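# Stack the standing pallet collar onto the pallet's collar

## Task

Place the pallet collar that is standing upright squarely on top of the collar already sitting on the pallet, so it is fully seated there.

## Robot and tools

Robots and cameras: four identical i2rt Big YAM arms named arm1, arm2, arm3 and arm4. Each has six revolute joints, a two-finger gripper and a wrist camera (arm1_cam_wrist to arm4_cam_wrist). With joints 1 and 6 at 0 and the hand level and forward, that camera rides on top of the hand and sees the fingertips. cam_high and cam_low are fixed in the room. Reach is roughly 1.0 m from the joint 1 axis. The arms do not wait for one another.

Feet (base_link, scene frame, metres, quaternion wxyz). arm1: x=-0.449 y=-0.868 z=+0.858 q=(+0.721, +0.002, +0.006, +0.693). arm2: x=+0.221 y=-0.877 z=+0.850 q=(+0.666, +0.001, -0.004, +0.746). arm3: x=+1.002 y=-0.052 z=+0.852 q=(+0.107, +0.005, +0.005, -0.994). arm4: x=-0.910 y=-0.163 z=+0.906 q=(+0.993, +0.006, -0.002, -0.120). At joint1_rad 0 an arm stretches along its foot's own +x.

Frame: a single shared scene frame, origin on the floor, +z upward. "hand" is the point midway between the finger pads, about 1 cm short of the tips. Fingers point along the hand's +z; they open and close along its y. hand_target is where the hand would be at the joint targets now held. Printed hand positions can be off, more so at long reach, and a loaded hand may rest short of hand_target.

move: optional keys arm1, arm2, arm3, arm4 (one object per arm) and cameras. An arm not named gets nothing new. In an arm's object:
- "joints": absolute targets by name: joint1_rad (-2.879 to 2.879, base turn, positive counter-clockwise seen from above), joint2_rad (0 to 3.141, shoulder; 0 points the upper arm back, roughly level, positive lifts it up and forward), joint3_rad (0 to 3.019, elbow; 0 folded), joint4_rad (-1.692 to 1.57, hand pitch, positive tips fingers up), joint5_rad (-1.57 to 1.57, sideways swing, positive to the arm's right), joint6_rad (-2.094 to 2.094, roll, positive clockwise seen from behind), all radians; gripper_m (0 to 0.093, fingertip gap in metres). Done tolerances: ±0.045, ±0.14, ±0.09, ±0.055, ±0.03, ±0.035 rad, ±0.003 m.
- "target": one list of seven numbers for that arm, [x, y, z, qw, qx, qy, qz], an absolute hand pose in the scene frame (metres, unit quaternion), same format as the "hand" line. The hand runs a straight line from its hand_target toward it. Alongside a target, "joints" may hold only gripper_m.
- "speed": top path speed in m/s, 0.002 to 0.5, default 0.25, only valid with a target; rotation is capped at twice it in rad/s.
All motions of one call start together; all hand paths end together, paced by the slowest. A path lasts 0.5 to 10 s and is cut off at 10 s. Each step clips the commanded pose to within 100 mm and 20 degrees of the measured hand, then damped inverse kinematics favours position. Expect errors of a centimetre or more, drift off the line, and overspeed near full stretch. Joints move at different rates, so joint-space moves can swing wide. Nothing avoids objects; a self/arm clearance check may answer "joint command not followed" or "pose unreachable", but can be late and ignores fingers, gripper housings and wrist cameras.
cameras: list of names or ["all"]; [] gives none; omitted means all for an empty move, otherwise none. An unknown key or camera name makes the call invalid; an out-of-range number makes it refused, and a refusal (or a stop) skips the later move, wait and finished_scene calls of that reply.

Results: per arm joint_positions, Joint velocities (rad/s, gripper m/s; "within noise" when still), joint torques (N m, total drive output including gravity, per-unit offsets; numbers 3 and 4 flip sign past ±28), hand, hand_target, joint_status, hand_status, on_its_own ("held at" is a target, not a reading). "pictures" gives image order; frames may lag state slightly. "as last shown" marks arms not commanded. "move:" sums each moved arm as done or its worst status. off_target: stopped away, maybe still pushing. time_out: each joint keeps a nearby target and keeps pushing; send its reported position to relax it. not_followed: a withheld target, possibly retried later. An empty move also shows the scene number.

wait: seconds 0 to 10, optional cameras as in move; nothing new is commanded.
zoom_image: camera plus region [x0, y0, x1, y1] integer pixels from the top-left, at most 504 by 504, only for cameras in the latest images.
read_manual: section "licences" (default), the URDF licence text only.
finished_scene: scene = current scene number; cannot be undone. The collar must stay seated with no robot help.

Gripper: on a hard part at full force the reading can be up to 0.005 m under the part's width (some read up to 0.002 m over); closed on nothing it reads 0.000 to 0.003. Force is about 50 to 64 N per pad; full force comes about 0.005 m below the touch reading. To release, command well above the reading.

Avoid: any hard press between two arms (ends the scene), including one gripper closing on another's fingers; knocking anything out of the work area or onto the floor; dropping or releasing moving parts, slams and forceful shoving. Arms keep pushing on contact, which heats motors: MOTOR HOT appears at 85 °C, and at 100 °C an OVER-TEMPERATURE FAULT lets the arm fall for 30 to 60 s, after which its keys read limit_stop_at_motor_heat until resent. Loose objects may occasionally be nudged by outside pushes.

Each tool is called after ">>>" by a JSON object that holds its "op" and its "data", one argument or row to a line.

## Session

>>> {"op": "move", "data": {

}}

>>> {"op": "zoom_image", "data": {
  "camera": "cam_high",
  "region": [120, 140, 490, 440]
}}

Scene clock: 0.00 s.
Joint torques (N m): no reading
Motor temperatures (°C): arm1=[30 35 37 29 29 26 28] | arm2=[30 30 29 30 28 26 28] | arm3=[28 36 37 33 29 26 28] | arm4=[33 32 37 28 31 29 29]
Heat: arm1: hottest joint3_rad 37 °C; arm2: hottest joint1_rad 30 °C; arm3: hottest joint3_rad 37 °C; arm4: hottest joint3_rad 37 °C.
Joint velocities: within noise
arm1.joint_positions: joint1_rad=-0.357 joint2_rad=+0.528 joint3_rad=+1.387 joint4_rad=-1.329 joint5_rad=-0.075 joint6_rad=+0.015 gripper_m=+0.09396
arm1.joint_status: not commanded
arm1.hand: x=-0.3788 y=-0.6786 z=+1.4141 quat_wxyz=(-0.410, +0.482, -0.705, -0.320) (m; scene frame)
arm1.hand_target: x=-0.3801 y=-0.6818 z=+1.4260 quat_wxyz=(-0.420, +0.479, -0.698, -0.327) (m; scene frame)
arm1.hand_status: not commanded
arm2.joint_positions: joint1_rad=+0.299 joint2_rad=+0.645 joint3_rad=+1.463 joint4_rad=-1.149 joint5_rad=-0.251 joint6_rad=+0.486 gripper_m=+0.09396
arm2.joint_status: not commanded
arm2.hand: x=+0.0807 y=-0.6700 z=+1.4633 quat_wxyz=(-0.097, +0.604, -0.540, -0.578) (m; scene frame)
arm2.hand_target: x=+0.0823 y=-0.6737 z=+1.4740 quat_wxyz=(-0.101, +0.600, -0.534, -0.587) (m; scene frame)
arm2.hand_status: not commanded
arm3.joint_positions: joint1_rad=-0.006 joint2_rad=+0.627 joint3_rad=+1.332 joint4_rad=-1.302 joint5_rad=+0.199 joint6_rad=-0.395 gripper_m=+0.09396
arm3.joint_status: not commanded
arm3.hand: x=+0.7498 y=-0.0752 z=+1.3683 quat_wxyz=(+0.134, -0.855, -0.220, +0.451) (m; scene frame)
arm3.hand_target: x=+0.7518 y=-0.0748 z=+1.3800 quat_wxyz=(+0.135, -0.849, -0.217, +0.462) (m; scene frame)
arm3.hand_status: not commanded
arm4.joint_positions: joint1_rad=+0.196 joint2_rad=+0.571 joint3_rad=+1.436 joint4_rad=-1.358 joint5_rad=-0.007 joint6_rad=+0.034 gripper_m=+0.09396
arm4.joint_status: not commanded
arm4.hand: x=-0.7094 y=-0.1781 z=+1.4740 quat_wxyz=(-0.516, -0.035, -0.856, -0.006) (m; scene frame)
arm4.hand_target: x=-0.7127 y=-0.1781 z=+1.4874 quat_wxyz=(-0.529, -0.034, -0.848, -0.006) (m; scene frame)
arm4.hand_status: not commanded
pictures: arm1_cam_wrist, arm2_cam_wrist, arm3_cam_wrist, arm4_cam_wrist, cam_high, cam_low
Images, in order (width x height): arm1_cam_wrist 672x504, arm2_cam_wrist 672x504, arm3_cam_wrist 672x504, arm4_cam_wrist 672x504, cam_high 672x504, cam_low 672x504.

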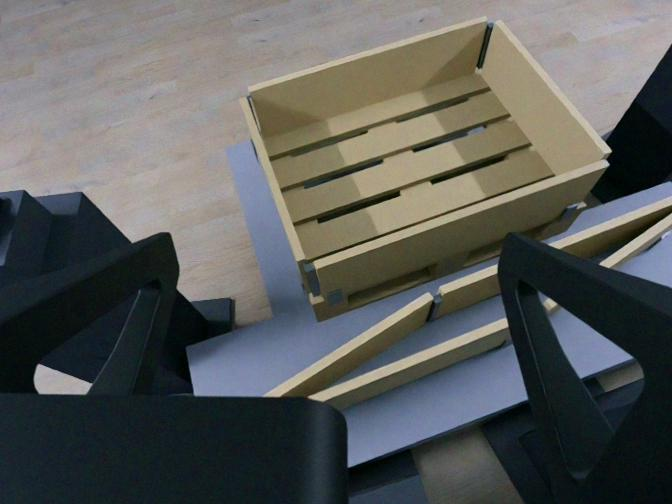

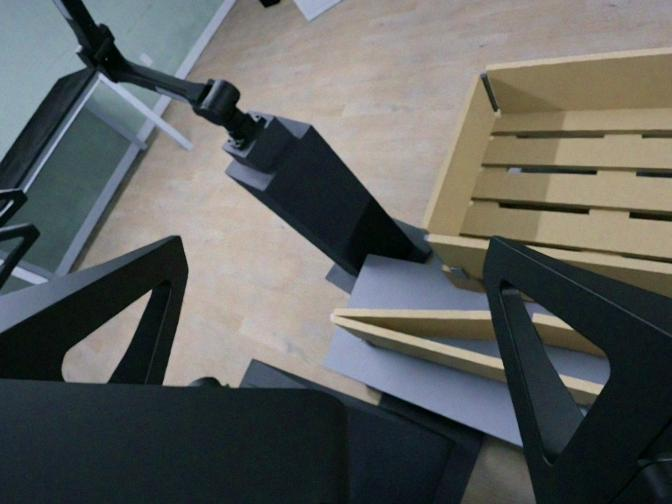

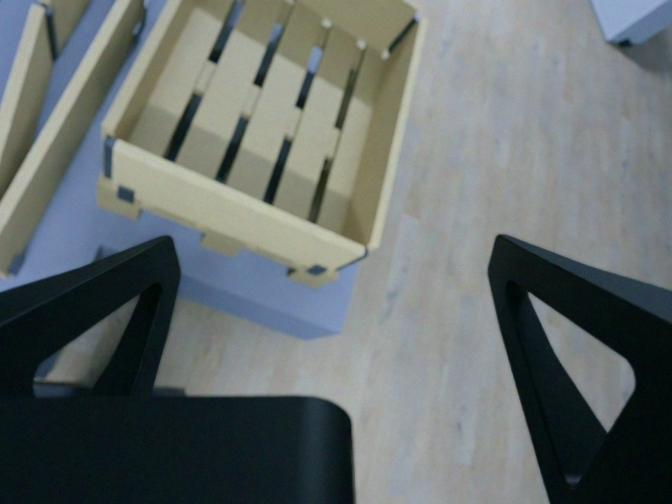

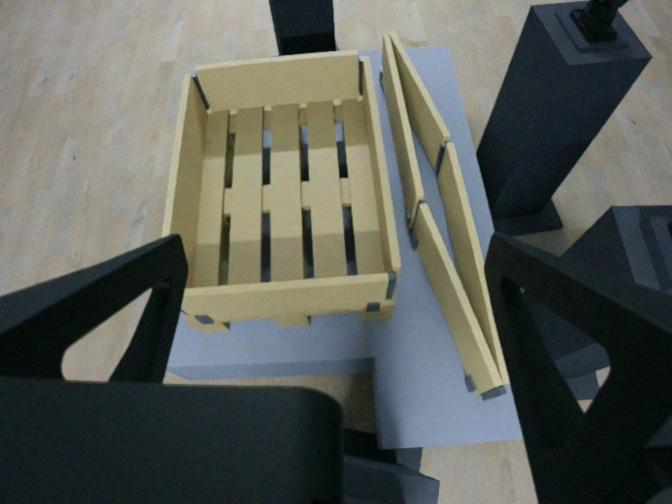

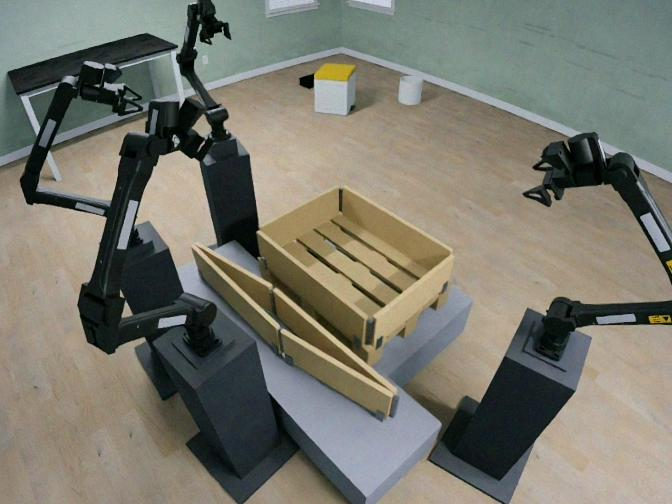

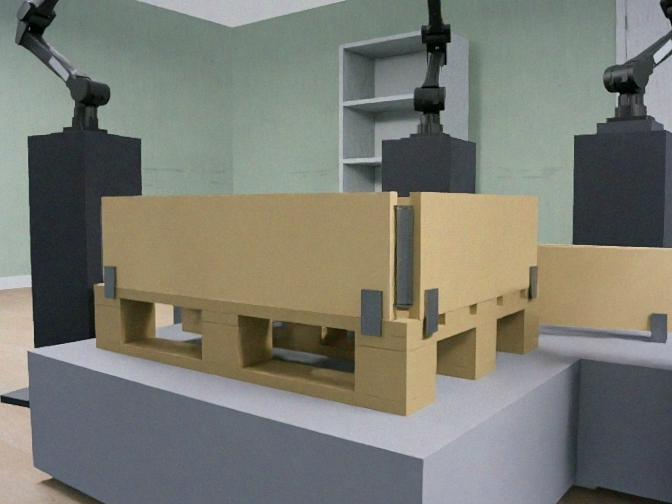

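Scaled by 1.362 from the camera's 672x504 image, which has a finer 960x720 frame.

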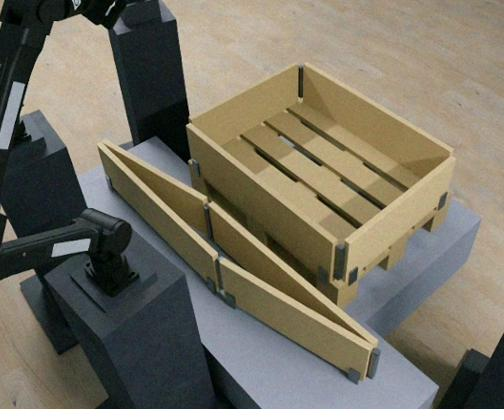

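>>> {"op": "move", "data": {
  "arm4": {"target":[-0.355,-0.49,0.72,0,-0.139,0.990,0],"speed":0.35,"joints":{"gripper_m":0.07}},
  "arm2": {"target":[-0.047,-0.50,0.72,0,-1,0,0],"speed":0.35,"joints":{"gripper_m":0.07}},
  "arm3": {"target":[0.455,-0.455,0.72,0,-0.991,-0.1305,0],"speed":0.35,"joints":{"gripper_m":0.06}}
}}

>>> {"op": "move", "data": {
  "arm4": {"target":[-0.355,-0.483,0.54,0,-0.139,0.990,0],"speed":0.2},
  "arm2": {"target":[-0.047,-0.50,0.53,0,-1,0,0],"speed":0.2},
  "arm3": {"target":[0.448,-0.451,0.535,0,-0.991,-0.1305,0],"speed":0.2},
  "cameras": ["all"]
}}

Scene clock: 10.63 s.
Joint torques (N m): arm1=[0.03 3.6 11.1 1.85 -0.06 0] | arm2=[0.62 -16.44 7.2 0.06 0.01 -0.31] | arm3=[2.32 -21.25 10.33 0.05 -0.09 0.11] | arm4=[0.67 -22.01 10.22 -0.03 0.05 -0.22]
Motor temperatures (°C): arm1=[30 35 40 29 29 26 28] | arm2=[30 31 31 30 28 26 28] | arm3=[28 36 39 33 29 26 28] | arm4=[33 32 39 28 30 29 29]
Heat: arm1: hottest joint3_rad 40 °C; arm2: hottest joint2_rad 31 °C; arm3: hottest joint3_rad 39 °C; arm4: hottest joint3_rad 39 °C.
move: arm2 off_target; arm3 off_target; arm4 off_target
Joint velocities: within noise
arm1: as last shown
arm2.joint_positions: joint1_rad=+0.505 joint2_rad=+2.029 joint3_rad=+1.018 joint4_rad=-0.575 joint5_rad=-0.001 joint6_rad=-0.936 gripper_m=+0.07008
arm2.joint_status: all done
arm2.hand: x=-0.0380 y=-0.5093 z=+0.7219 quat_wxyz=(+0.003, +1.000, -0.009, +0.006) (m; scene frame)
arm2.hand_target: x=-0.0463 y=-0.5009 z=+0.7218 quat_wxyz=(-0.004, +1.000, +0.001, +0.003) (m; scene frame)
arm2.hand_status: off_target (0.013 m and 1.3 deg from the pose sent, 0.773 m and 105.8 deg at the start)
arm3.joint_positions: joint1_rad=+0.408 joint2_rad=+2.410 joint3_rad=+1.829 joint4_rad=-0.986 joint5_rad=-0.005 joint6_rad=+0.357 gripper_m=+0.06006
arm3.joint_status: all done
arm3.hand: x=+0.4598 y=-0.4413 z=+0.7205 quat_wxyz=(+0.002, -0.991, -0.132, -0.004) (m; scene frame)
arm3.hand_target: x=+0.4563 y=-0.4542 z=+0.7217 quat_wxyz=(-0.002, -0.992, -0.130, +0.000) (m; scene frame)
arm3.hand_status: off_target (0.015 m and 0.6 deg from the pose sent, 0.807 m and 57.7 deg at the start)
arm4.joint_positions: joint1_rad=-0.294 joint2_rad=+2.458 joint3_rad=+1.683 joint4_rad=-0.823 joint5_rad=+0.014 joint6_rad=-0.799 gripper_m=+0.07008
arm4.joint_status: all done
arm4.hand: x=-0.3723 y=-0.4810 z=+0.7100 quat_wxyz=(+0.011, +0.132, -0.991, -0.008) (m; scene frame)
arm4.hand_target: x=-0.3563 y=-0.4889 z=+0.7219 quat_wxyz=(+0.000, +0.139, -0.990, +0.001) (m; scene frame)
arm4.hand_status: off_target (0.022 m and 1.7 deg from the pose sent, 0.890 m and 65.1 deg at the start)

Scene clock: 12.73 s.
Joint torques (N m): arm1=[-0.03 3.6 11.08 1.85 -0.06 0.01] | arm2=[0.62 -18.49 3.48 0.46 -0.27 -0.29] | arm3=[1.67 -21.6 9.18 0.4 0.05 0] | arm4=[1.14 -22.3 8.51 0.75 -0.05 -0.17]
Motor temperatures (°C): arm1=[30 35 40 29 29 26 28] | arm2=[30 31 31 30 28 26 28] | arm3=[28 36 40 33 29 26 28] | arm4=[33 32 39 28 30 29 29]
Heat: arm1: hottest joint3_rad 40 °C; arm2: hottest joint2_rad 31 °C; arm3: hottest joint3_rad 40 °C; arm4: hottest joint3_rad 39 °C.
move: arm2 done; arm3 done; arm4 off_target
Joint velocities: within noise
arm1: as last shown
arm2.joint_positions: joint1_rad=+0.505 joint2_rad=+2.507 joint3_rad=+1.182 joint4_rad=-0.259 joint5_rad=-0.004 joint6_rad=-0.937 gripper_m=+0.07008
arm2.joint_status: not commanded
arm2.hand: x=-0.0420 y=-0.5022 z=+0.5350 quat_wxyz=(+0.003, +1.000, -0.008, +0.004) (m; scene frame)
arm2.hand_target: x=-0.0469 y=-0.5001 z=+0.5301 quat_wxyz=(+0.000, +1.000, +0.001, +0.000) (m; scene frame)
arm2.hand_status: done (0.007 m and 1.1 deg from the pose sent, 0.192 m and 1.3 deg at the start)
arm3.joint_positions: joint1_rad=+0.408 joint2_rad=+2.771 joint3_rad=+2.021 joint4_rad=-0.821 joint5_rad=-0.005 joint6_rad=+0.364 gripper_m=+0.06005
arm3.joint_status: not commanded
arm3.hand: x=+0.4538 y=-0.4451 z=+0.5406 quat_wxyz=(+0.003, -0.992, -0.129, -0.006) (m; scene frame)
arm3.hand_target: x=+0.4482 y=-0.4508 z=+0.5352 quat_wxyz=(+0.000, -0.992, -0.127, +0.000) (m; scene frame)
arm3.hand_status: done (0.010 m and 0.8 deg from the pose sent, 0.186 m and 0.6 deg at the start)
arm4.joint_positions: joint1_rad=-0.294 joint2_rad=+2.833 joint3_rad=+1.896 joint4_rad=-0.677 joint5_rad=+0.014 joint6_rad=-0.799 gripper_m=+0.07008
arm4.joint_status: not commanded
arm4.hand: x=-0.3763 y=-0.4758 z=+0.5332 quat_wxyz=(+0.017, +0.132, -0.991, -0.013) (m; scene frame)
arm4.hand_target: x=-0.3554 y=-0.4827 z=+0.5408 quat_wxyz=(+0.000, +0.139, -0.990, +0.000) (m; scene frame)
arm4.hand_status: off_target (0.024 m and 2.6 deg from the pose sent, 0.171 m and 1.7 deg at the start)
pictures: arm1_cam_wrist, arm2_cam_wrist, arm3_cam_wrist, arm4_cam_wrist, cam_high, cam_low
Images, in order (width x height): arm1_cam_wrist 672x504, arm2_cam_wrist 672x504, arm3_cam_wrist 672x504, arm4_cam_wrist 672x504, cam_high 672x504, cam_low 672x504.

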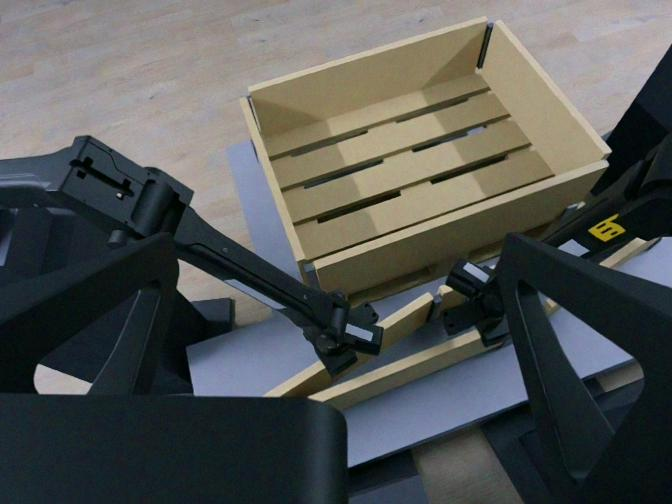

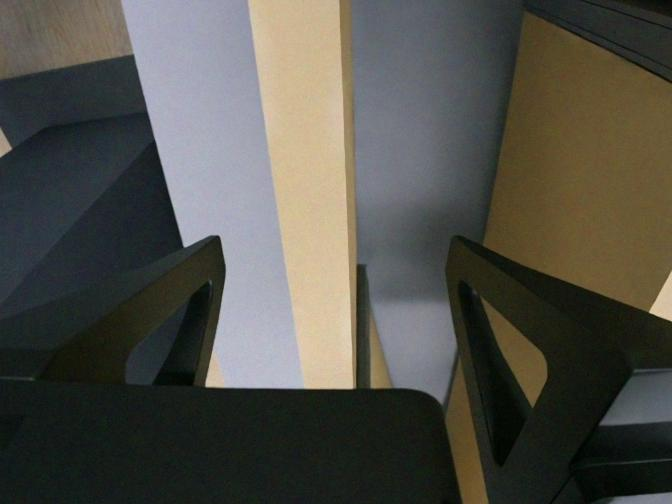

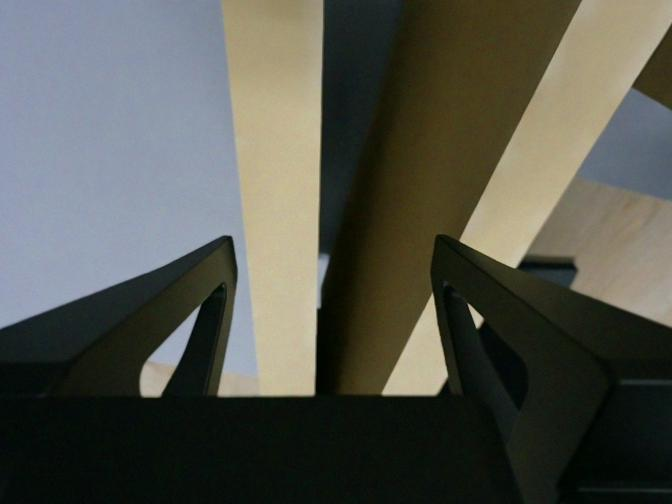

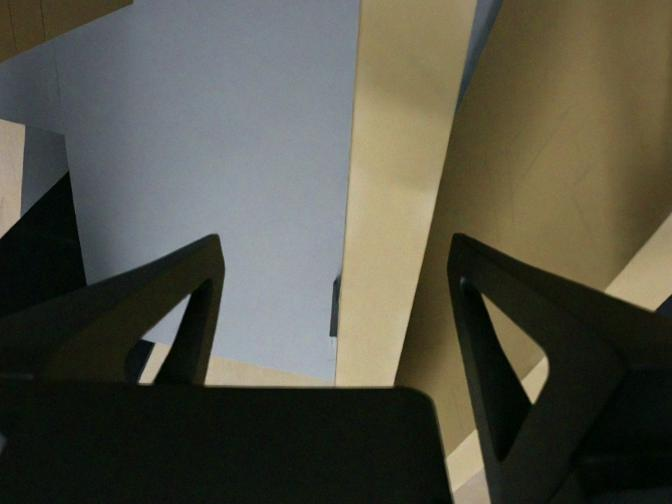

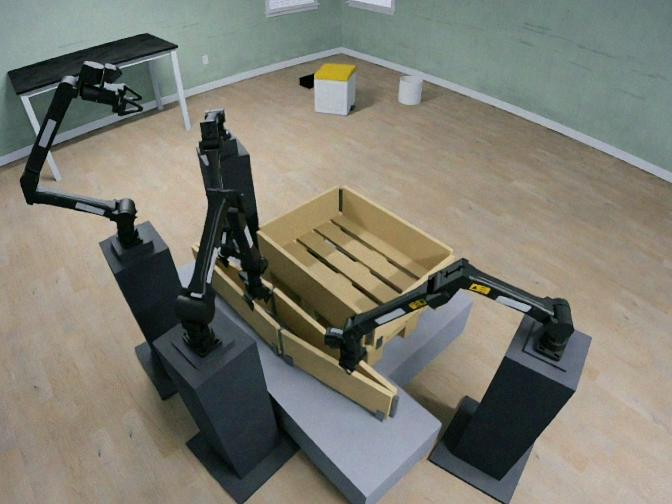

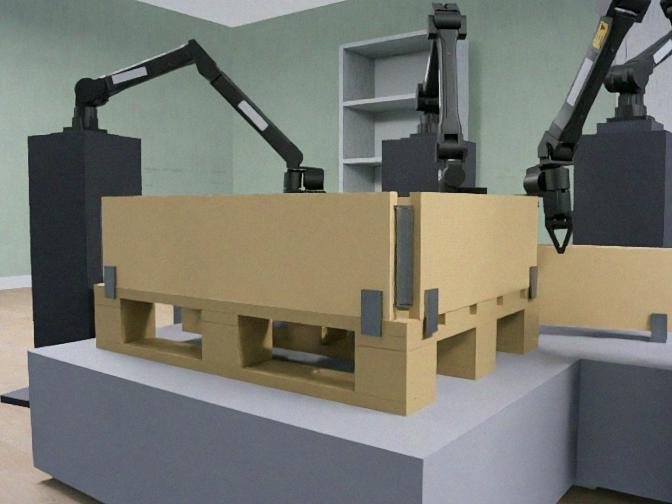

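>>> {"op": "move", "data": {
  "arm4": {"target":[-0.352,-0.499,0.535,0,-0.139,0.990,0],"speed":0.12},
  "arm2": {"target":[-0.047,-0.506,0.475,0,-1,0,0],"speed":0.12},
  "arm3": {"target":[0.448,-0.470,0.53,0,-0.991,-0.1305,0],"speed":0.12},
  "cameras": ["arm2_cam_wrist","arm3_cam_wrist","arm4_cam_wrist"]
}}

Scene clock: 18.57 s.
Joint torques (N m): arm1=[0.03 3.6 11.07 1.85 -0.06 0.01] | arm2=[0.79 -18.78 2.7 0.46 -0.27 -0.2] | arm3=[2.14 -21.83 9.54 0.03 0.07 0.08] | arm4=[-0.56 -22.07 9.1 0.01 -0.04 -0.22]
Motor temperatures (°C): arm1=[30 35 41 29 29 26 28] | arm2=[30 32 30 30 28 26 28] | arm3=[28 37 41 33 29 26 28] | arm4=[33 33 39 28 30 29 29]
Heat: arm1: hottest joint3_rad 41 °C; arm2: hottest joint2_rad 32 °C; arm3: hottest joint3_rad 41 °C; arm4: hottest joint3_rad 39 °C.
move: arm2 done; arm3 off_target; arm4 off_target
Joint velocities: within noise
arm1: as last shown
arm2.joint_positions: joint1_rad=+0.511 joint2_rad=+2.645 joint3_rad=+1.258 joint4_rad=-0.193 joint5_rad=-0.004 joint6_rad=-0.937 gripper_m=+0.07008
arm2.joint_status: not commanded
arm2.hand: x=-0.0426 y=-0.5054 z=+0.4807 quat_wxyz=(+0.002, +1.000, -0.005, +0.003) (m; scene frame)
arm2.hand_target: x=-0.0471 y=-0.5060 z=+0.4752 quat_wxyz=(+0.000, +1.000, +0.000, +0.000) (m; scene frame)
arm2.hand_status: done (0.007 m and 0.7 deg from the pose sent, 0.060 m and 1.1 deg at the start)
arm3.joint_positions: joint1_rad=+0.421 joint2_rad=+2.809 joint3_rad=+2.094 joint4_rad=-0.845 joint5_rad=-0.005 joint6_rad=+0.364 gripper_m=+0.06005
arm3.joint_status: not commanded
arm3.hand: x=+0.4479 y=-0.4607 z=+0.5362 quat_wxyz=(+0.000, -0.991, -0.135, -0.002) (m; scene frame)
arm3.hand_target: x=+0.4485 y=-0.4696 z=+0.5301 quat_wxyz=(+0.000, -0.991, -0.134, +0.000) (m; scene frame)
arm3.hand_status: off_target (0.011 m and 0.6 deg from the pose sent, 0.028 m and 0.8 deg at the start)
arm4.joint_positions: joint1_rad=-0.294 joint2_rad=+2.861 joint3_rad=+1.958 joint4_rad=-0.686 joint5_rad=+0.014 joint6_rad=-0.812 gripper_m=+0.07008
arm4.joint_status: not commanded
arm4.hand: x=-0.3610 y=-0.4848 z=+0.5304 quat_wxyz=(+0.008, +0.139, -0.990, -0.006) (m; scene frame)
arm4.hand_target: x=-0.3525 y=-0.4988 z=+0.5354 quat_wxyz=(+0.000, +0.139, -0.990, +0.000) (m; scene frame)
arm4.hand_status: off_target (0.017 m and 1.1 deg from the pose sent, 0.034 m and 2.6 deg at the start)
pictures: arm2_cam_wrist, arm3_cam_wrist, arm4_cam_wrist
Images, in order (width x height): arm2_cam_wrist 672x504, arm3_cam_wrist 672x504, arm4_cam_wrist 672x504.

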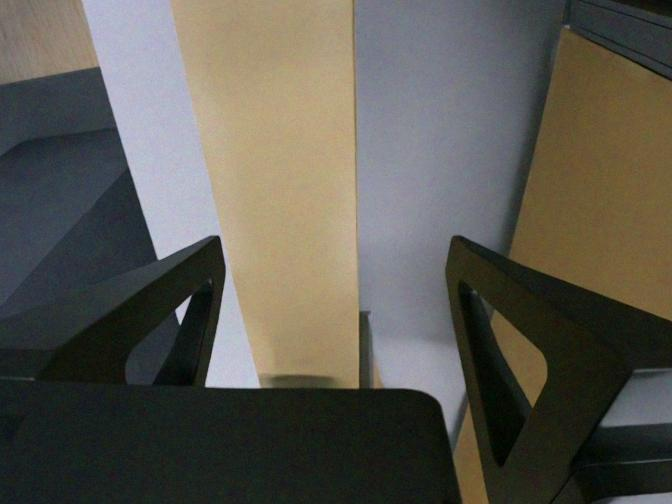

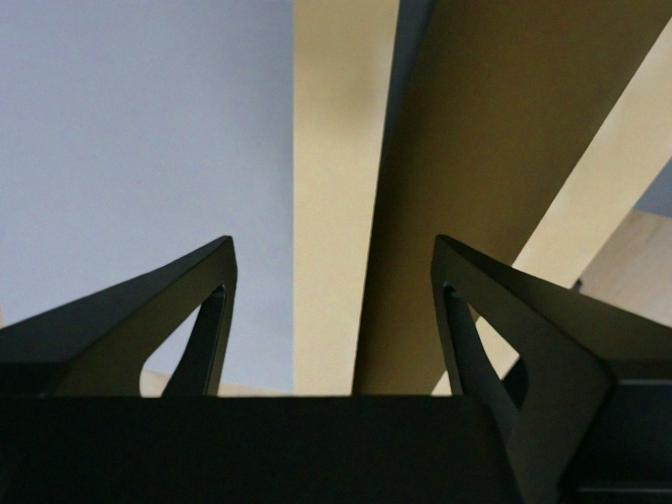

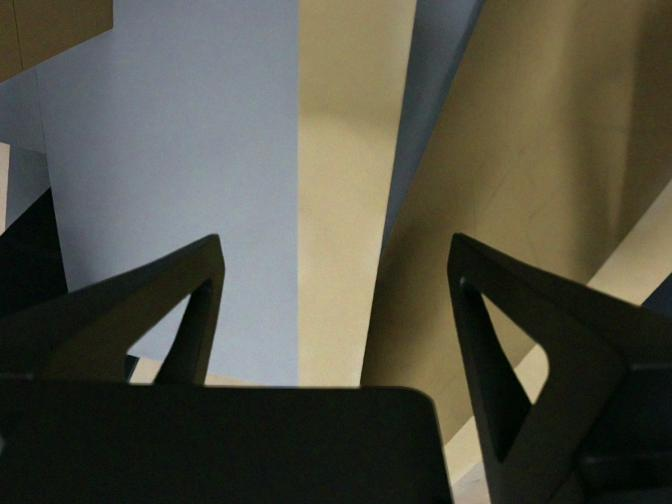

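>>> {"op": "move", "data": {
  "arm4": {"target":[-0.352,-0.499,0.487,0,-0.139,0.990,0],"speed":0.1},
  "arm2": {"target":[-0.047,-0.513,0.472,0,-1,0,0],"speed":0.1},
  "arm3": {"target":[0.448,-0.470,0.475,0,-0.991,-0.1305,0],"speed":0.1},
  "cameras": ["arm2_cam_wrist","arm3_cam_wrist","arm4_cam_wrist"]
}}

>>> {"op": "move", "data": {
  "arm2": {"joints":{"gripper_m":0.012}},
  "arm3": {"joints":{"gripper_m":0.012}},
  "arm4": {"joints":{"gripper_m":0.012}},
  "cameras": ["all"]
}}

Scene clock: 23.30 s.
Joint torques (N m): arm1=[-0.03 3.6 11.07 1.87 -0.06 0] | arm2=[0.79 -18.37 1.72 0.53 -0.27 -0.11] | arm3=[1.96 -22.01 9.4 0.23 0.07 0.08] | arm4=[-0.62 -22.18 9.14 0.24 0 -0.22]
Motor temperatures (°C): arm1=[30 35 42 29 29 26 28] | arm2=[30 32 30 30 28 26 28] | arm3=[28 38 42 33 29 26 28] | arm4=[33 33 40 28 30 29 29]
Heat: arm1: hottest joint3_rad 42 °C; arm2: hottest joint2_rad 32 °C; arm3: hottest joint3_rad 42 °C; arm4: hottest joint3_rad 40 °C.
move: arm2 off_target; arm3 done; arm4 off_target
Joint velocities: within noise
arm1: as last shown
arm2.joint_positions: joint1_rad=+0.519 joint2_rad=+2.645 joint3_rad=+1.258 joint4_rad=-0.178 joint5_rad=-0.004 joint6_rad=-0.937 gripper_m=+0.07008
arm2.joint_status: not commanded
arm2.hand: x=-0.0479 y=-0.5046 z=+0.4807 quat_wxyz=(-0.004, +1.000, -0.001, -0.001) (m; scene frame)
arm2.hand_target: x=-0.0467 y=-0.5130 z=+0.4722 quat_wxyz=(+0.000, +1.000, +0.000, +0.000) (m; scene frame)
arm2.hand_status: off_target (0.012 m and 0.5 deg from the pose sent, 0.012 m and 0.7 deg at the start)
arm3.joint_positions: joint1_rad=+0.425 joint2_rad=+2.945 joint3_rad=+2.220 joint4_rad=-0.840 joint5_rad=-0.005 joint6_rad=+0.380 gripper_m=+0.06005
arm3.joint_status: not commanded
arm3.hand: x=+0.4490 y=-0.4629 z=+0.4815 quat_wxyz=(+0.001, -0.992, -0.130, -0.004) (m; scene frame)
arm3.hand_target: x=+0.4484 y=-0.4696 z=+0.4752 quat_wxyz=(+0.000, -0.992, -0.126, +0.000) (m; scene frame)
arm3.hand_status: done (0.010 m and 0.4 deg from the pose sent, 0.062 m and 0.6 deg at the start)
arm4.joint_positions: joint1_rad=-0.295 joint2_rad=+2.984 joint3_rad=+2.070 joint4_rad=-0.686 joint5_rad=+0.013 joint6_rad=-0.814 gripper_m=+0.07006
arm4.joint_status: not commanded
arm4.hand: x=-0.3646 y=-0.4824 z=+0.4803 quat_wxyz=(+0.011, +0.139, -0.990, -0.010) (m; scene frame)
arm4.hand_target: x=-0.3528 y=-0.4986 z=+0.4874 quat_wxyz=(+0.000, +0.139, -0.990, +0.000) (m; scene frame)
arm4.hand_status: off_target (0.022 m and 1.7 deg from the pose sent, 0.047 m and 1.1 deg at the start)
pictures: arm2_cam_wrist, arm3_cam_wrist, arm4_cam_wrist
Images, in order (width x height): arm2_cam_wrist 672x504, arm3_cam_wrist 672x504, arm4_cam_wrist 672x504.

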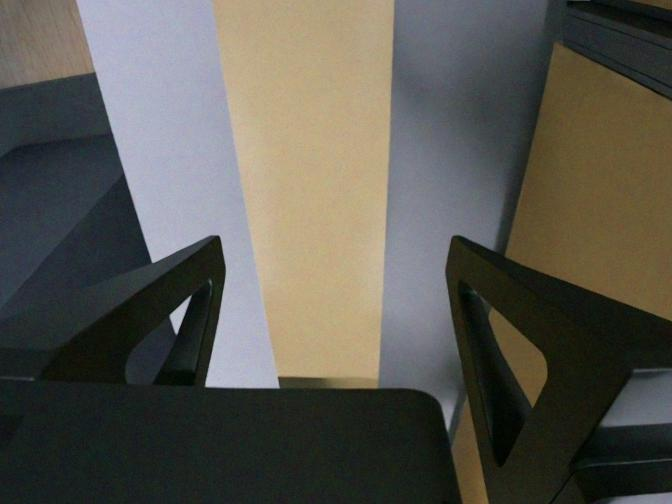

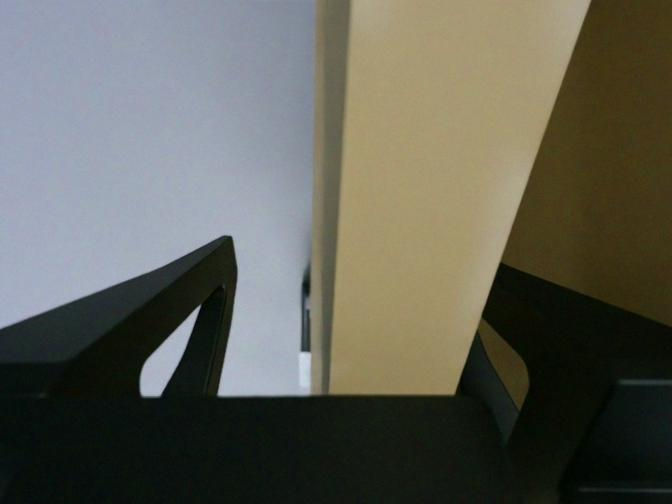

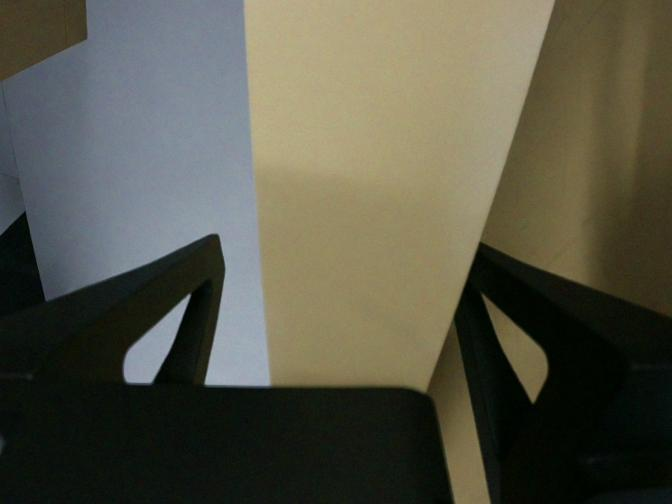

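Scene clock: 24.10 s.
Joint torques (N m): arm1=[0.03 3.6 11.07 1.85 -0.06 0.01] | arm2=[0.26 -18.32 2.09 0.47 -0.28 -0.03] | arm3=[1.9 -22.07 9.4 0.2 0.1 -0.13] | arm4=[-0.38 -22.24 8.96 0.23 -0.19 -0.4]
Motor temperatures (°C): arm1=[30 35 42 29 29 26 28] | arm2=[30 32 30 30 28 26 28] | arm3=[28 38 42 33 29 26 28] | arm4=[33 33 40 28 30 29 29]
Heat: arm1: hottest joint3_rad 42 °C; arm2: hottest joint2_rad 32 °C; arm3: hottest joint3_rad 42 °C; arm4: hottest joint3_rad 40 °C.
move: arm2 off_target; arm3 off_target; arm4 off_target
Joint velocities: within noise
arm1: as last shown
arm2.joint_positions: joint1_rad=+0.526 joint2_rad=+2.646 joint3_rad=+1.253 joint4_rad=-0.177 joint5_rad=-0.004 joint6_rad=-0.956 gripper_m=+0.01959
arm2.joint_status: gripper_m off_target (ended at +0.01961, target +0.01200)
arm2.hand: x=-0.0487 y=-0.5088 z=+0.4801 quat_wxyz=(-0.003, +1.000, +0.012, +0.000) (m; scene frame)
arm2.hand_target: x=-0.0467 y=-0.5131 z=+0.4722 quat_wxyz=(+0.000, +1.000, +0.004, +0.000) (m; scene frame)
arm2.hand_status: not commanded
arm3.joint_positions: joint1_rad=+0.425 joint2_rad=+2.945 joint3_rad=+2.220 joint4_rad=-0.840 joint5_rad=-0.005 joint6_rad=+0.400 gripper_m=+0.02079
arm3.joint_status: gripper_m off_target (ended at +0.02082, target +0.01200)
arm3.hand: x=+0.4492 y=-0.4628 z=+0.4812 quat_wxyz=(+0.001, -0.993, -0.120, -0.004) (m; scene frame)
arm3.hand_target: x=+0.4483 y=-0.4696 z=+0.4752 quat_wxyz=(+0.000, -0.992, -0.127, +0.000) (m; scene frame)
arm3.hand_status: not commanded
arm4.joint_positions: joint1_rad=-0.298 joint2_rad=+2.984 joint3_rad=+2.073 joint4_rad=-0.682 joint5_rad=+0.019 joint6_rad=-0.794 gripper_m=+0.01932
arm4.joint_status: gripper_m off_target (ended at +0.01935, target +0.01200)
arm4.hand: x=-0.3638 y=-0.4861 z=+0.4809 quat_wxyz=(+0.011, +0.128, -0.992, -0.005) (m; scene frame)
arm4.hand_target: x=-0.3518 y=-0.4991 z=+0.4874 quat_wxyz=(-0.002, +0.139, -0.990, +0.002) (m; scene frame)
arm4.hand_status: not commanded
pictures: arm1_cam_wrist, arm2_cam_wrist, arm3_cam_wrist, arm4_cam_wrist, cam_high, cam_low
Images, in order (width x height): arm1_cam_wrist 672x504, arm2_cam_wrist 672x504, arm3_cam_wrist 672x504, arm4_cam_wrist 672x504, cam_high 672x504, cam_low 672x504.

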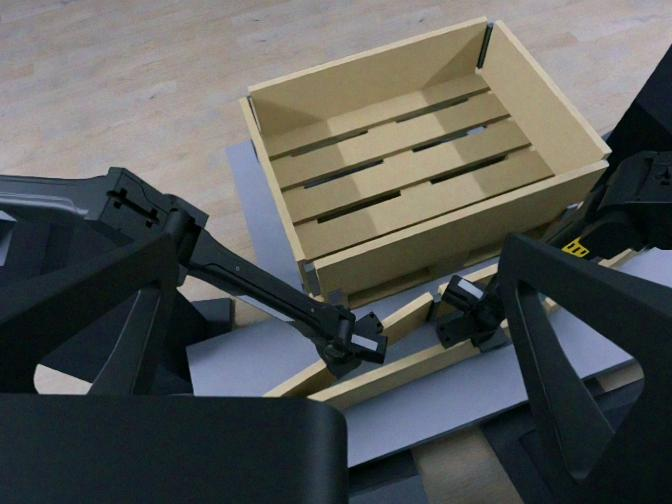

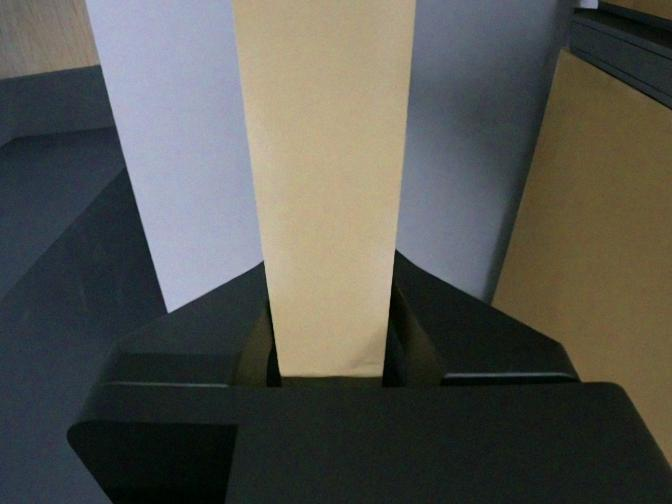

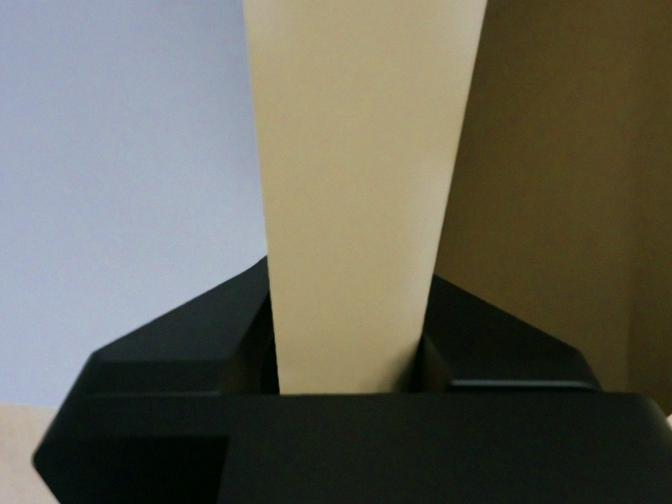

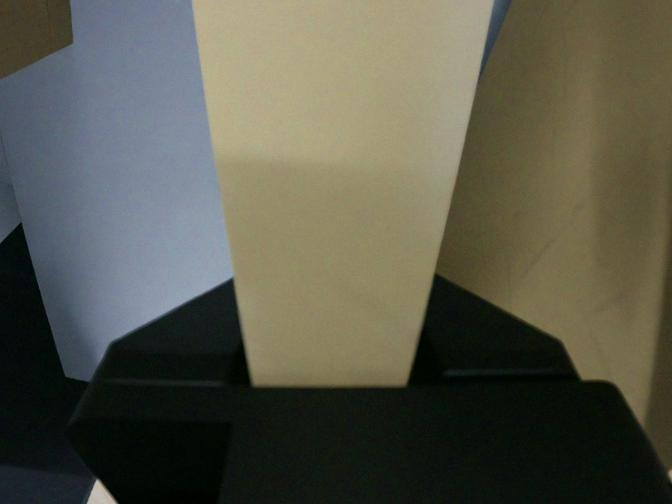

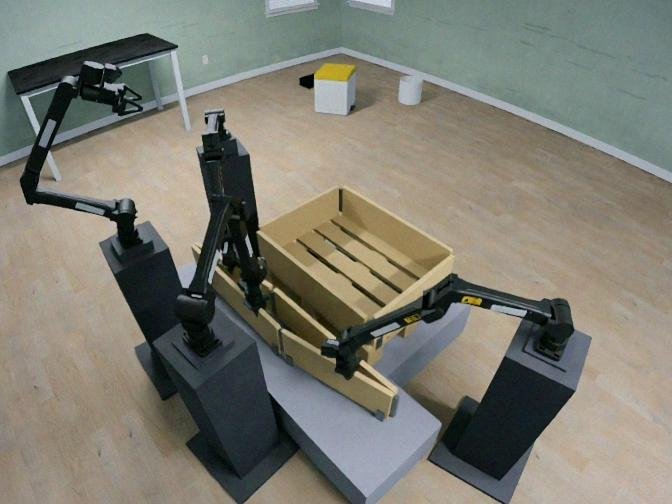

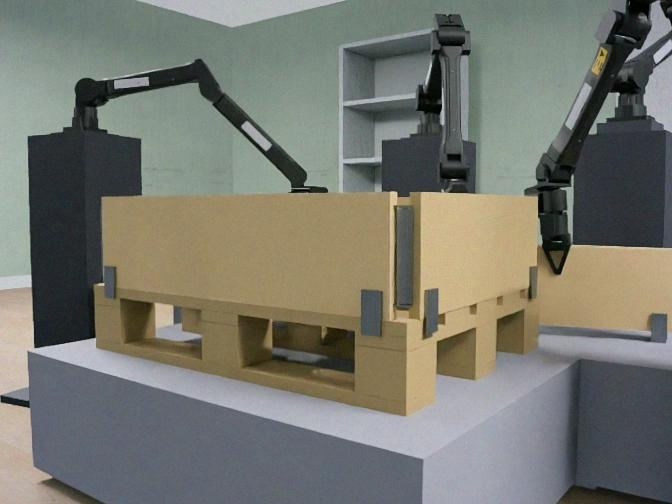

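>>> {"op": "move", "data": {
  "arm2": {"target":[-0.047,-0.525,0.56,0,-1,0,0],"speed":0.08},
  "arm3": {"target":[0.448,-0.49,0.57,0,-0.991,-0.1305,0],"speed":0.08},
  "arm4": {"target":[-0.352,-0.525,0.575,0,-0.139,0.990,0],"speed":0.08},
  "cameras": ["cam_high","cam_low"]
}}

>>> {"op": "move", "data": {
  "arm2": {"target":[-0.047,-0.54,0.77,0,-1,0,0],"speed":0.1},
  "arm3": {"target":[0.452,-0.50,0.80,0,-0.991,-0.1305,0],"speed":0.1},
  "arm4": {"target":[-0.355,-0.53,0.79,0,-0.139,0.990,0],"speed":0.1},
  "cameras": ["cam_high","cam_low"]
}}

>>> {"op": "move", "data": {
  "arm2": {"target":[-0.047,-0.54,0.97,0,-1,0,0],"speed":0.1},
  "arm3": {"target":[0.455,-0.50,1.02,0,-0.991,-0.1305,0],"speed":0.1},
  "arm4": {"target":[-0.355,-0.53,1.0,0,-0.139,0.990,0],"speed":0.1},
  "cameras": ["arm1_cam_wrist","cam_high","cam_low"]
}}

Scene clock: 31.80 s.
Joint torques (N m): arm1=[0.03 3.6 11.06 1.85 -0.06 0.01] | arm2=[0.21 -29.33 -1.25 -2.09 -0.18 0.04] | arm3=[2.96 -32.15 6.38 -2.13 0.19 0.5] | arm4=[-2.49 -31.09 4.38 -2.22 -0.19 -0.18]
Motor temperatures (°C): arm1=[30 35 43 29 29 26 28] | arm2=[30 33 30 29 28 26 29] | arm3=[28 39 41 33 29 26 29] | arm4=[33 34 40 28 30 29 30]
Heat: arm1: hottest joint3_rad 43 °C; arm2: hottest joint2_rad 33 °C; arm3: hottest joint3_rad 41 °C; arm4: hottest joint3_rad 40 °C.
move: arm2 off_target; arm3 off_target; arm4 off_target
Joint velocities: within noise
arm1: as last shown
arm2.joint_positions: joint1_rad=+0.542 joint2_rad=+2.569 joint3_rad=+1.129 joint4_rad=-0.158 joint5_rad=-0.007 joint6_rad=-0.939 gripper_m=+0.01958
arm2.joint_status: not commanded
arm2.hand: x=-0.0333 y=-0.5418 z=+0.5049 quat_wxyz=(+0.010, +1.000, +0.011, +0.007) (m; scene frame)
arm2.hand_target: x=-0.0480 y=-0.5236 z=+0.5537 quat_wxyz=(-0.005, +1.000, +0.000, -0.004) (m; scene frame)
arm2.hand_status: off_target (0.059 m and 1.9 deg from the pose sent, 0.081 m and 1.4 deg at the start)
arm3.joint_positions: joint1_rad=+0.435 joint2_rad=+2.887 joint3_rad=+2.152 joint4_rad=-0.833 joint5_rad=-0.010 joint6_rad=+0.341 gripper_m=+0.02087
arm3.joint_status: not commanded
arm3.hand: x=+0.4568 y=-0.4664 z=+0.5007 quat_wxyz=(+0.000, -0.988, -0.153, -0.006) (m; scene frame)
arm3.hand_target: x=+0.4450 y=-0.4925 z=+0.5651 quat_wxyz=(-0.005, -0.991, -0.136, +0.006) (m; scene frame)
arm3.hand_status: off_target (0.074 m and 2.7 deg from the pose sent, 0.093 m and 1.3 deg at the start)
arm4.joint_positions: joint1_rad=-0.306 joint2_rad=+2.935 joint3_rad=+2.026 joint4_rad=-0.674 joint5_rad=+0.019 joint6_rad=-0.858 gripper_m=+0.01924
arm4.joint_status: not commanded
arm4.hand: x=-0.3636 y=-0.4925 z=+0.5005 quat_wxyz=(+0.006, +0.156, -0.988, -0.002) (m; scene frame)
arm4.hand_target: x=-0.3495 y=-0.5266 z=+0.5680 quat_wxyz=(-0.003, +0.144, -0.990, +0.003) (m; scene frame)
arm4.hand_status: off_target (0.082 m and 2.1 deg from the pose sent, 0.103 m and 1.8 deg at the start)
pictures: cam_high, cam_low
Images, in order (width x height): cam_high 672x504, cam_low 672x504.

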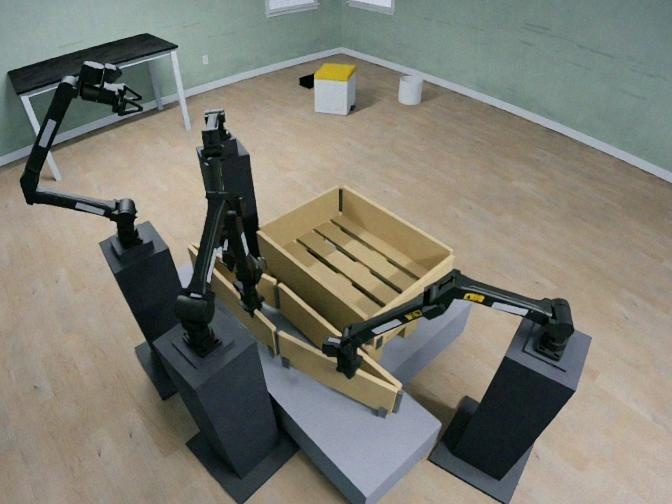

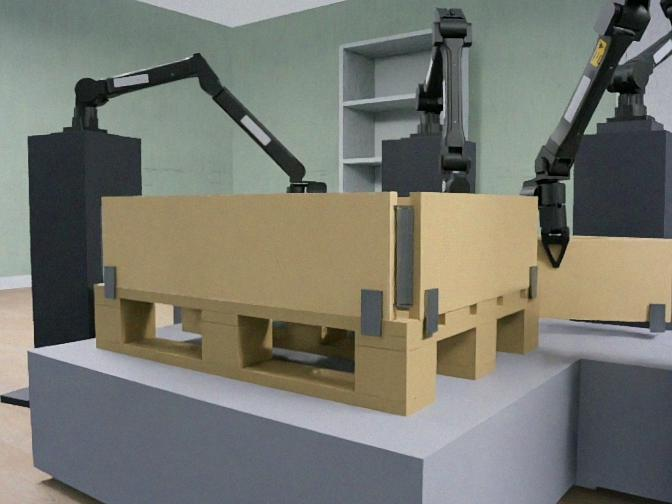

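Scene clock: 35.13 s.
Joint torques (N m): arm1=[0.03 3.6 11.08 1.87 -0.06 0.01] | arm2=[0.62 -27.28 5.76 -3.43 -0.49 0.16] | arm3=[2.49 -33.38 11.07 -2.85 0.67 0.45] | arm4=[-1.61 -31.79 8.17 -3.52 -0.38 -0.05]
Motor temperatures (°C): arm1=[30 35 43 29 29 26 28] | arm2=[30 34 30 30 28 26 29] | arm3=[28 40 41 33 29 26 29] | arm4=[33 35 40 28 30 29 30]
Heat: arm1: hottest joint3_rad 43 °C; arm2: hottest joint2_rad 34 °C; arm3: hottest joint3_rad 41 °C; arm4: hottest joint3_rad 40 °C.
move: arm2 off_target; arm3 off_target; arm4 off_target
Joint velocities: within noise
arm1: as last shown
arm2.joint_positions: joint1_rad=+0.554 joint2_rad=+2.022 joint3_rad=+0.926 joint4_rad=-0.536 joint5_rad=+0.000 joint6_rad=-0.937 gripper_m=+0.01986
arm2.joint_status: not commanded
arm2.hand: x=-0.0299 y=-0.5547 z=+0.7074 quat_wxyz=(+0.020, +0.999, +0.017, +0.020) (m; scene frame)
arm2.hand_target: x=-0.0459 y=-0.5407 z=+0.7631 quat_wxyz=(-0.001, +1.000, +0.001, -0.001) (m; scene frame)
arm2.hand_status: off_target (0.067 m and 3.8 deg from the pose sent, 0.265 m and 1.9 deg at the start)
arm3.joint_positions: joint1_rad=+0.454 joint2_rad=+2.514 joint3_rad=+1.990 joint4_rad=-1.098 joint5_rad=-0.025 joint6_rad=+0.369 gripper_m=+0.02102
arm3.joint_status: not commanded
arm3.hand: x=+0.4675 y=-0.4789 z=+0.7035 quat_wxyz=(+0.007, -0.988, -0.149, -0.034) (m; scene frame)
arm3.hand_target: x=+0.4536 y=-0.4989 z=+0.7947 quat_wxyz=(-0.003, -0.991, -0.131, +0.001) (m; scene frame)
arm3.hand_status: off_target (0.100 m and 4.5 deg from the pose sent, 0.301 m and 2.7 deg at the start; pose on its path clipped on 83 of 100 steps)
arm4.joint_positions: joint1_rad=-0.319 joint2_rad=+2.526 joint3_rad=+1.799 joint4_rad=-0.863 joint5_rad=+0.023 joint6_rad=-0.865 gripper_m=+0.01943
arm4.joint_status: not commanded
arm4.hand: x=-0.3591 y=-0.5092 z=+0.6997 quat_wxyz=(+0.011, +0.153, -0.988, -0.003) (m; scene frame)
arm4.hand_target: x=-0.3542 y=-0.5300 z=+0.7824 quat_wxyz=(-0.002, +0.138, -0.990, +0.002) (m; scene frame)
arm4.hand_status: off_target (0.093 m and 2.0 deg from the pose sent, 0.292 m and 2.1 deg at the start; pose on its path clipped on 73 of 100 steps)
pictures: cam_high, cam_low
Images, in order (width x height): cam_high 672x504, cam_low 672x504.

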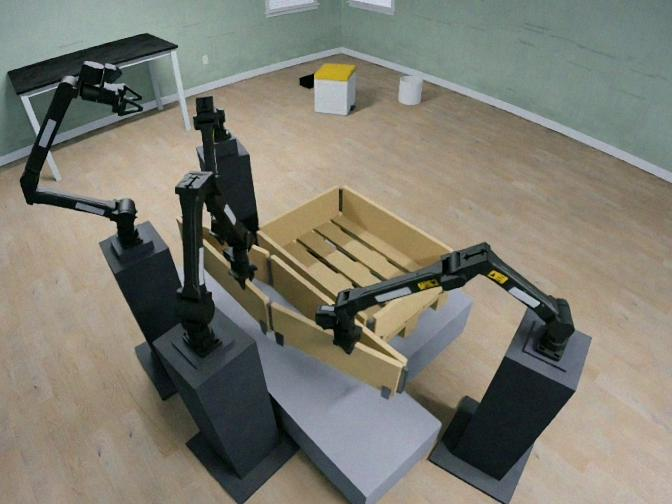

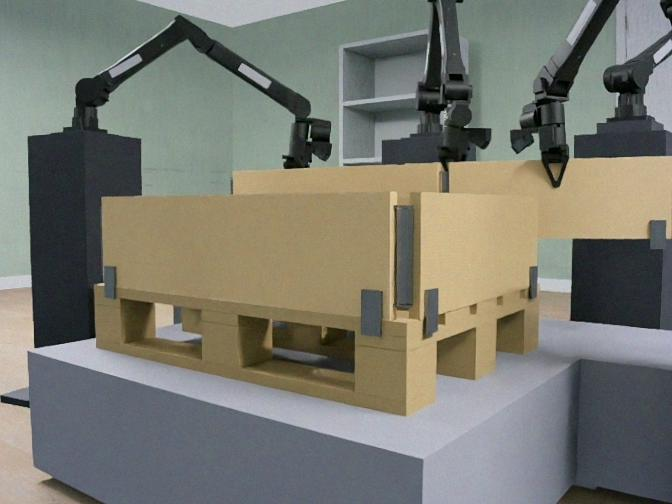

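Scene clock: 39.40 s.
Joint torques (N m): arm1=[0.03 3.55 11.07 1.85 -0.06 0.01] | arm2=[0.26 -24.64 16.79 -5.15 -0.53 0.13] | arm3=[2.02 -31.85 14.41 -2.76 0.79 0.38] | arm4=[-0.67 -29.8 14.57 -4.26 -0.59 -0.01]
Motor temperatures (°C): arm1=[30 35 43 29 29 26 28] | arm2=[30 35 31 30 29 26 29] | arm3=[28 41 42 33 29 26 29] | arm4=[33 37 41 28 30 29 30]
Heat: arm1: hottest joint3_rad 43 °C; arm2: hottest joint2_rad 35 °C; arm3: hottest joint3_rad 42 °C; arm4: hottest joint3_rad 41 °C.
move: arm2 off_target; arm3 off_target; arm4 off_target
Joint velocities: within noise
arm1.joint_positions: joint1_rad=-0.357 joint2_rad=+0.528 joint3_rad=+1.387 joint4_rad=-1.329 joint5_rad=-0.075 joint6_rad=+0.015 gripper_m=+0.09396
arm1.joint_status: not commanded
arm1.hand: x=-0.3788 y=-0.6786 z=+1.4141 quat_wxyz=(-0.410, +0.482, -0.705, -0.320) (m; scene frame)
arm1.hand_target: x=-0.3801 y=-0.6818 z=+1.4260 quat_wxyz=(-0.420, +0.479, -0.698, -0.327) (m; scene frame)
arm1.hand_status: not commanded
arm2.joint_positions: joint1_rad=+0.554 joint2_rad=+1.658 joint3_rad=+0.987 joint4_rad=-1.002 joint5_rad=-0.001 joint6_rad=-0.939 gripper_m=+0.02065
arm2.joint_status: not commanded
arm2.hand: x=-0.0237 y=-0.5650 z=+0.8707 quat_wxyz=(+0.037, +0.999, +0.017, +0.032) (m; scene frame)
arm2.hand_target: x=-0.0424 y=-0.5454 z=+0.9566 quat_wxyz=(-0.003, +1.000, +0.001, -0.004) (m; scene frame)
arm2.hand_status: off_target (0.105 m and 6.0 deg from the pose sent, 0.264 m and 3.8 deg at the start; pose on its path clipped on 103 of 128 steps)
arm3.joint_positions: joint1_rad=+0.461 joint2_rad=+2.329 joint3_rad=+2.066 joint4_rad=-1.377 joint5_rad=-0.027 joint6_rad=+0.375 gripper_m=+0.02110
arm3.joint_status: not commanded
arm3.hand: x=+0.4719 y=-0.4830 z=+0.8567 quat_wxyz=(+0.011, -0.988, -0.149, -0.042) (m; scene frame)
arm3.hand_target: x=+0.4646 y=-0.4908 z=+0.9511 quat_wxyz=(-0.002, -0.991, -0.131, +0.002) (m; scene frame)
arm3.hand_status: off_target (0.165 m and 5.4 deg from the pose sent, 0.317 m and 4.5 deg at the start; pose on its path clipped on 126 of 128 steps)
arm4.joint_positions: joint1_rad=-0.321 joint2_rad=+2.275 joint3_rad=+1.804 joint4_rad=-1.134 joint5_rad=+0.031 joint6_rad=-0.866 gripper_m=+0.01998
arm4.joint_status: not commanded
arm4.hand: x=-0.3618 y=-0.5134 z=+0.8614 quat_wxyz=(+0.019, +0.152, -0.988, -0.005) (m; scene frame)
arm4.hand_target: x=-0.3586 y=-0.5241 z=+0.9542 quat_wxyz=(-0.002, +0.140, -0.990, +0.004) (m; scene frame)
arm4.hand_status: off_target (0.140 m and 2.8 deg from the pose sent, 0.301 m and 2.0 deg at the start; pose on its path clipped on 123 of 128 steps)
pictures: arm1_cam_wrist, cam_high, cam_low
Images, in order (width x height): arm1_cam_wrist 672x504, cam_high 672x504, cam_low 672x504.

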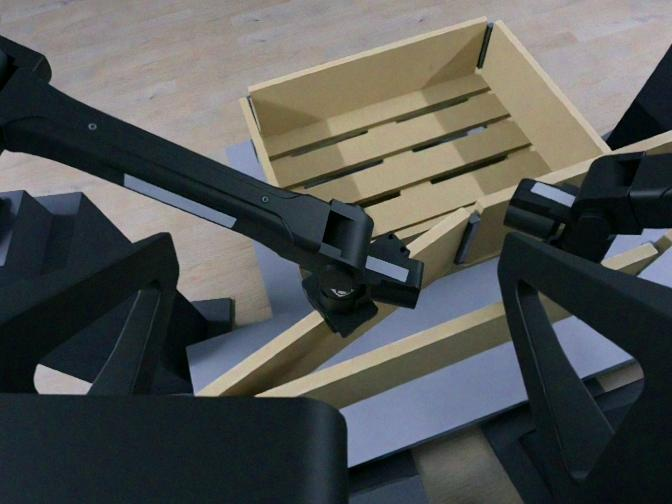

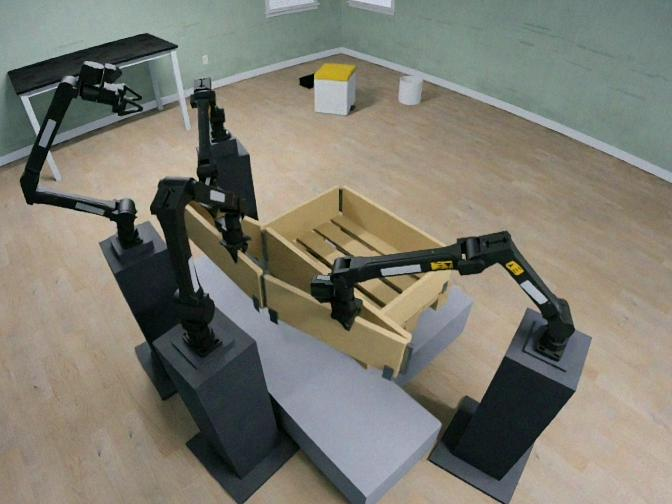

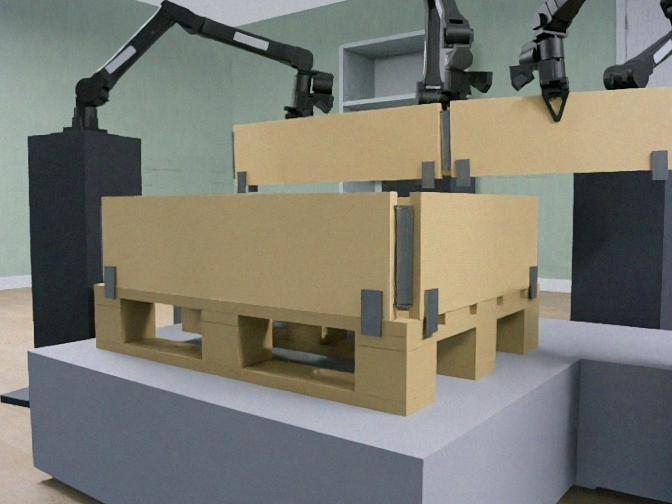

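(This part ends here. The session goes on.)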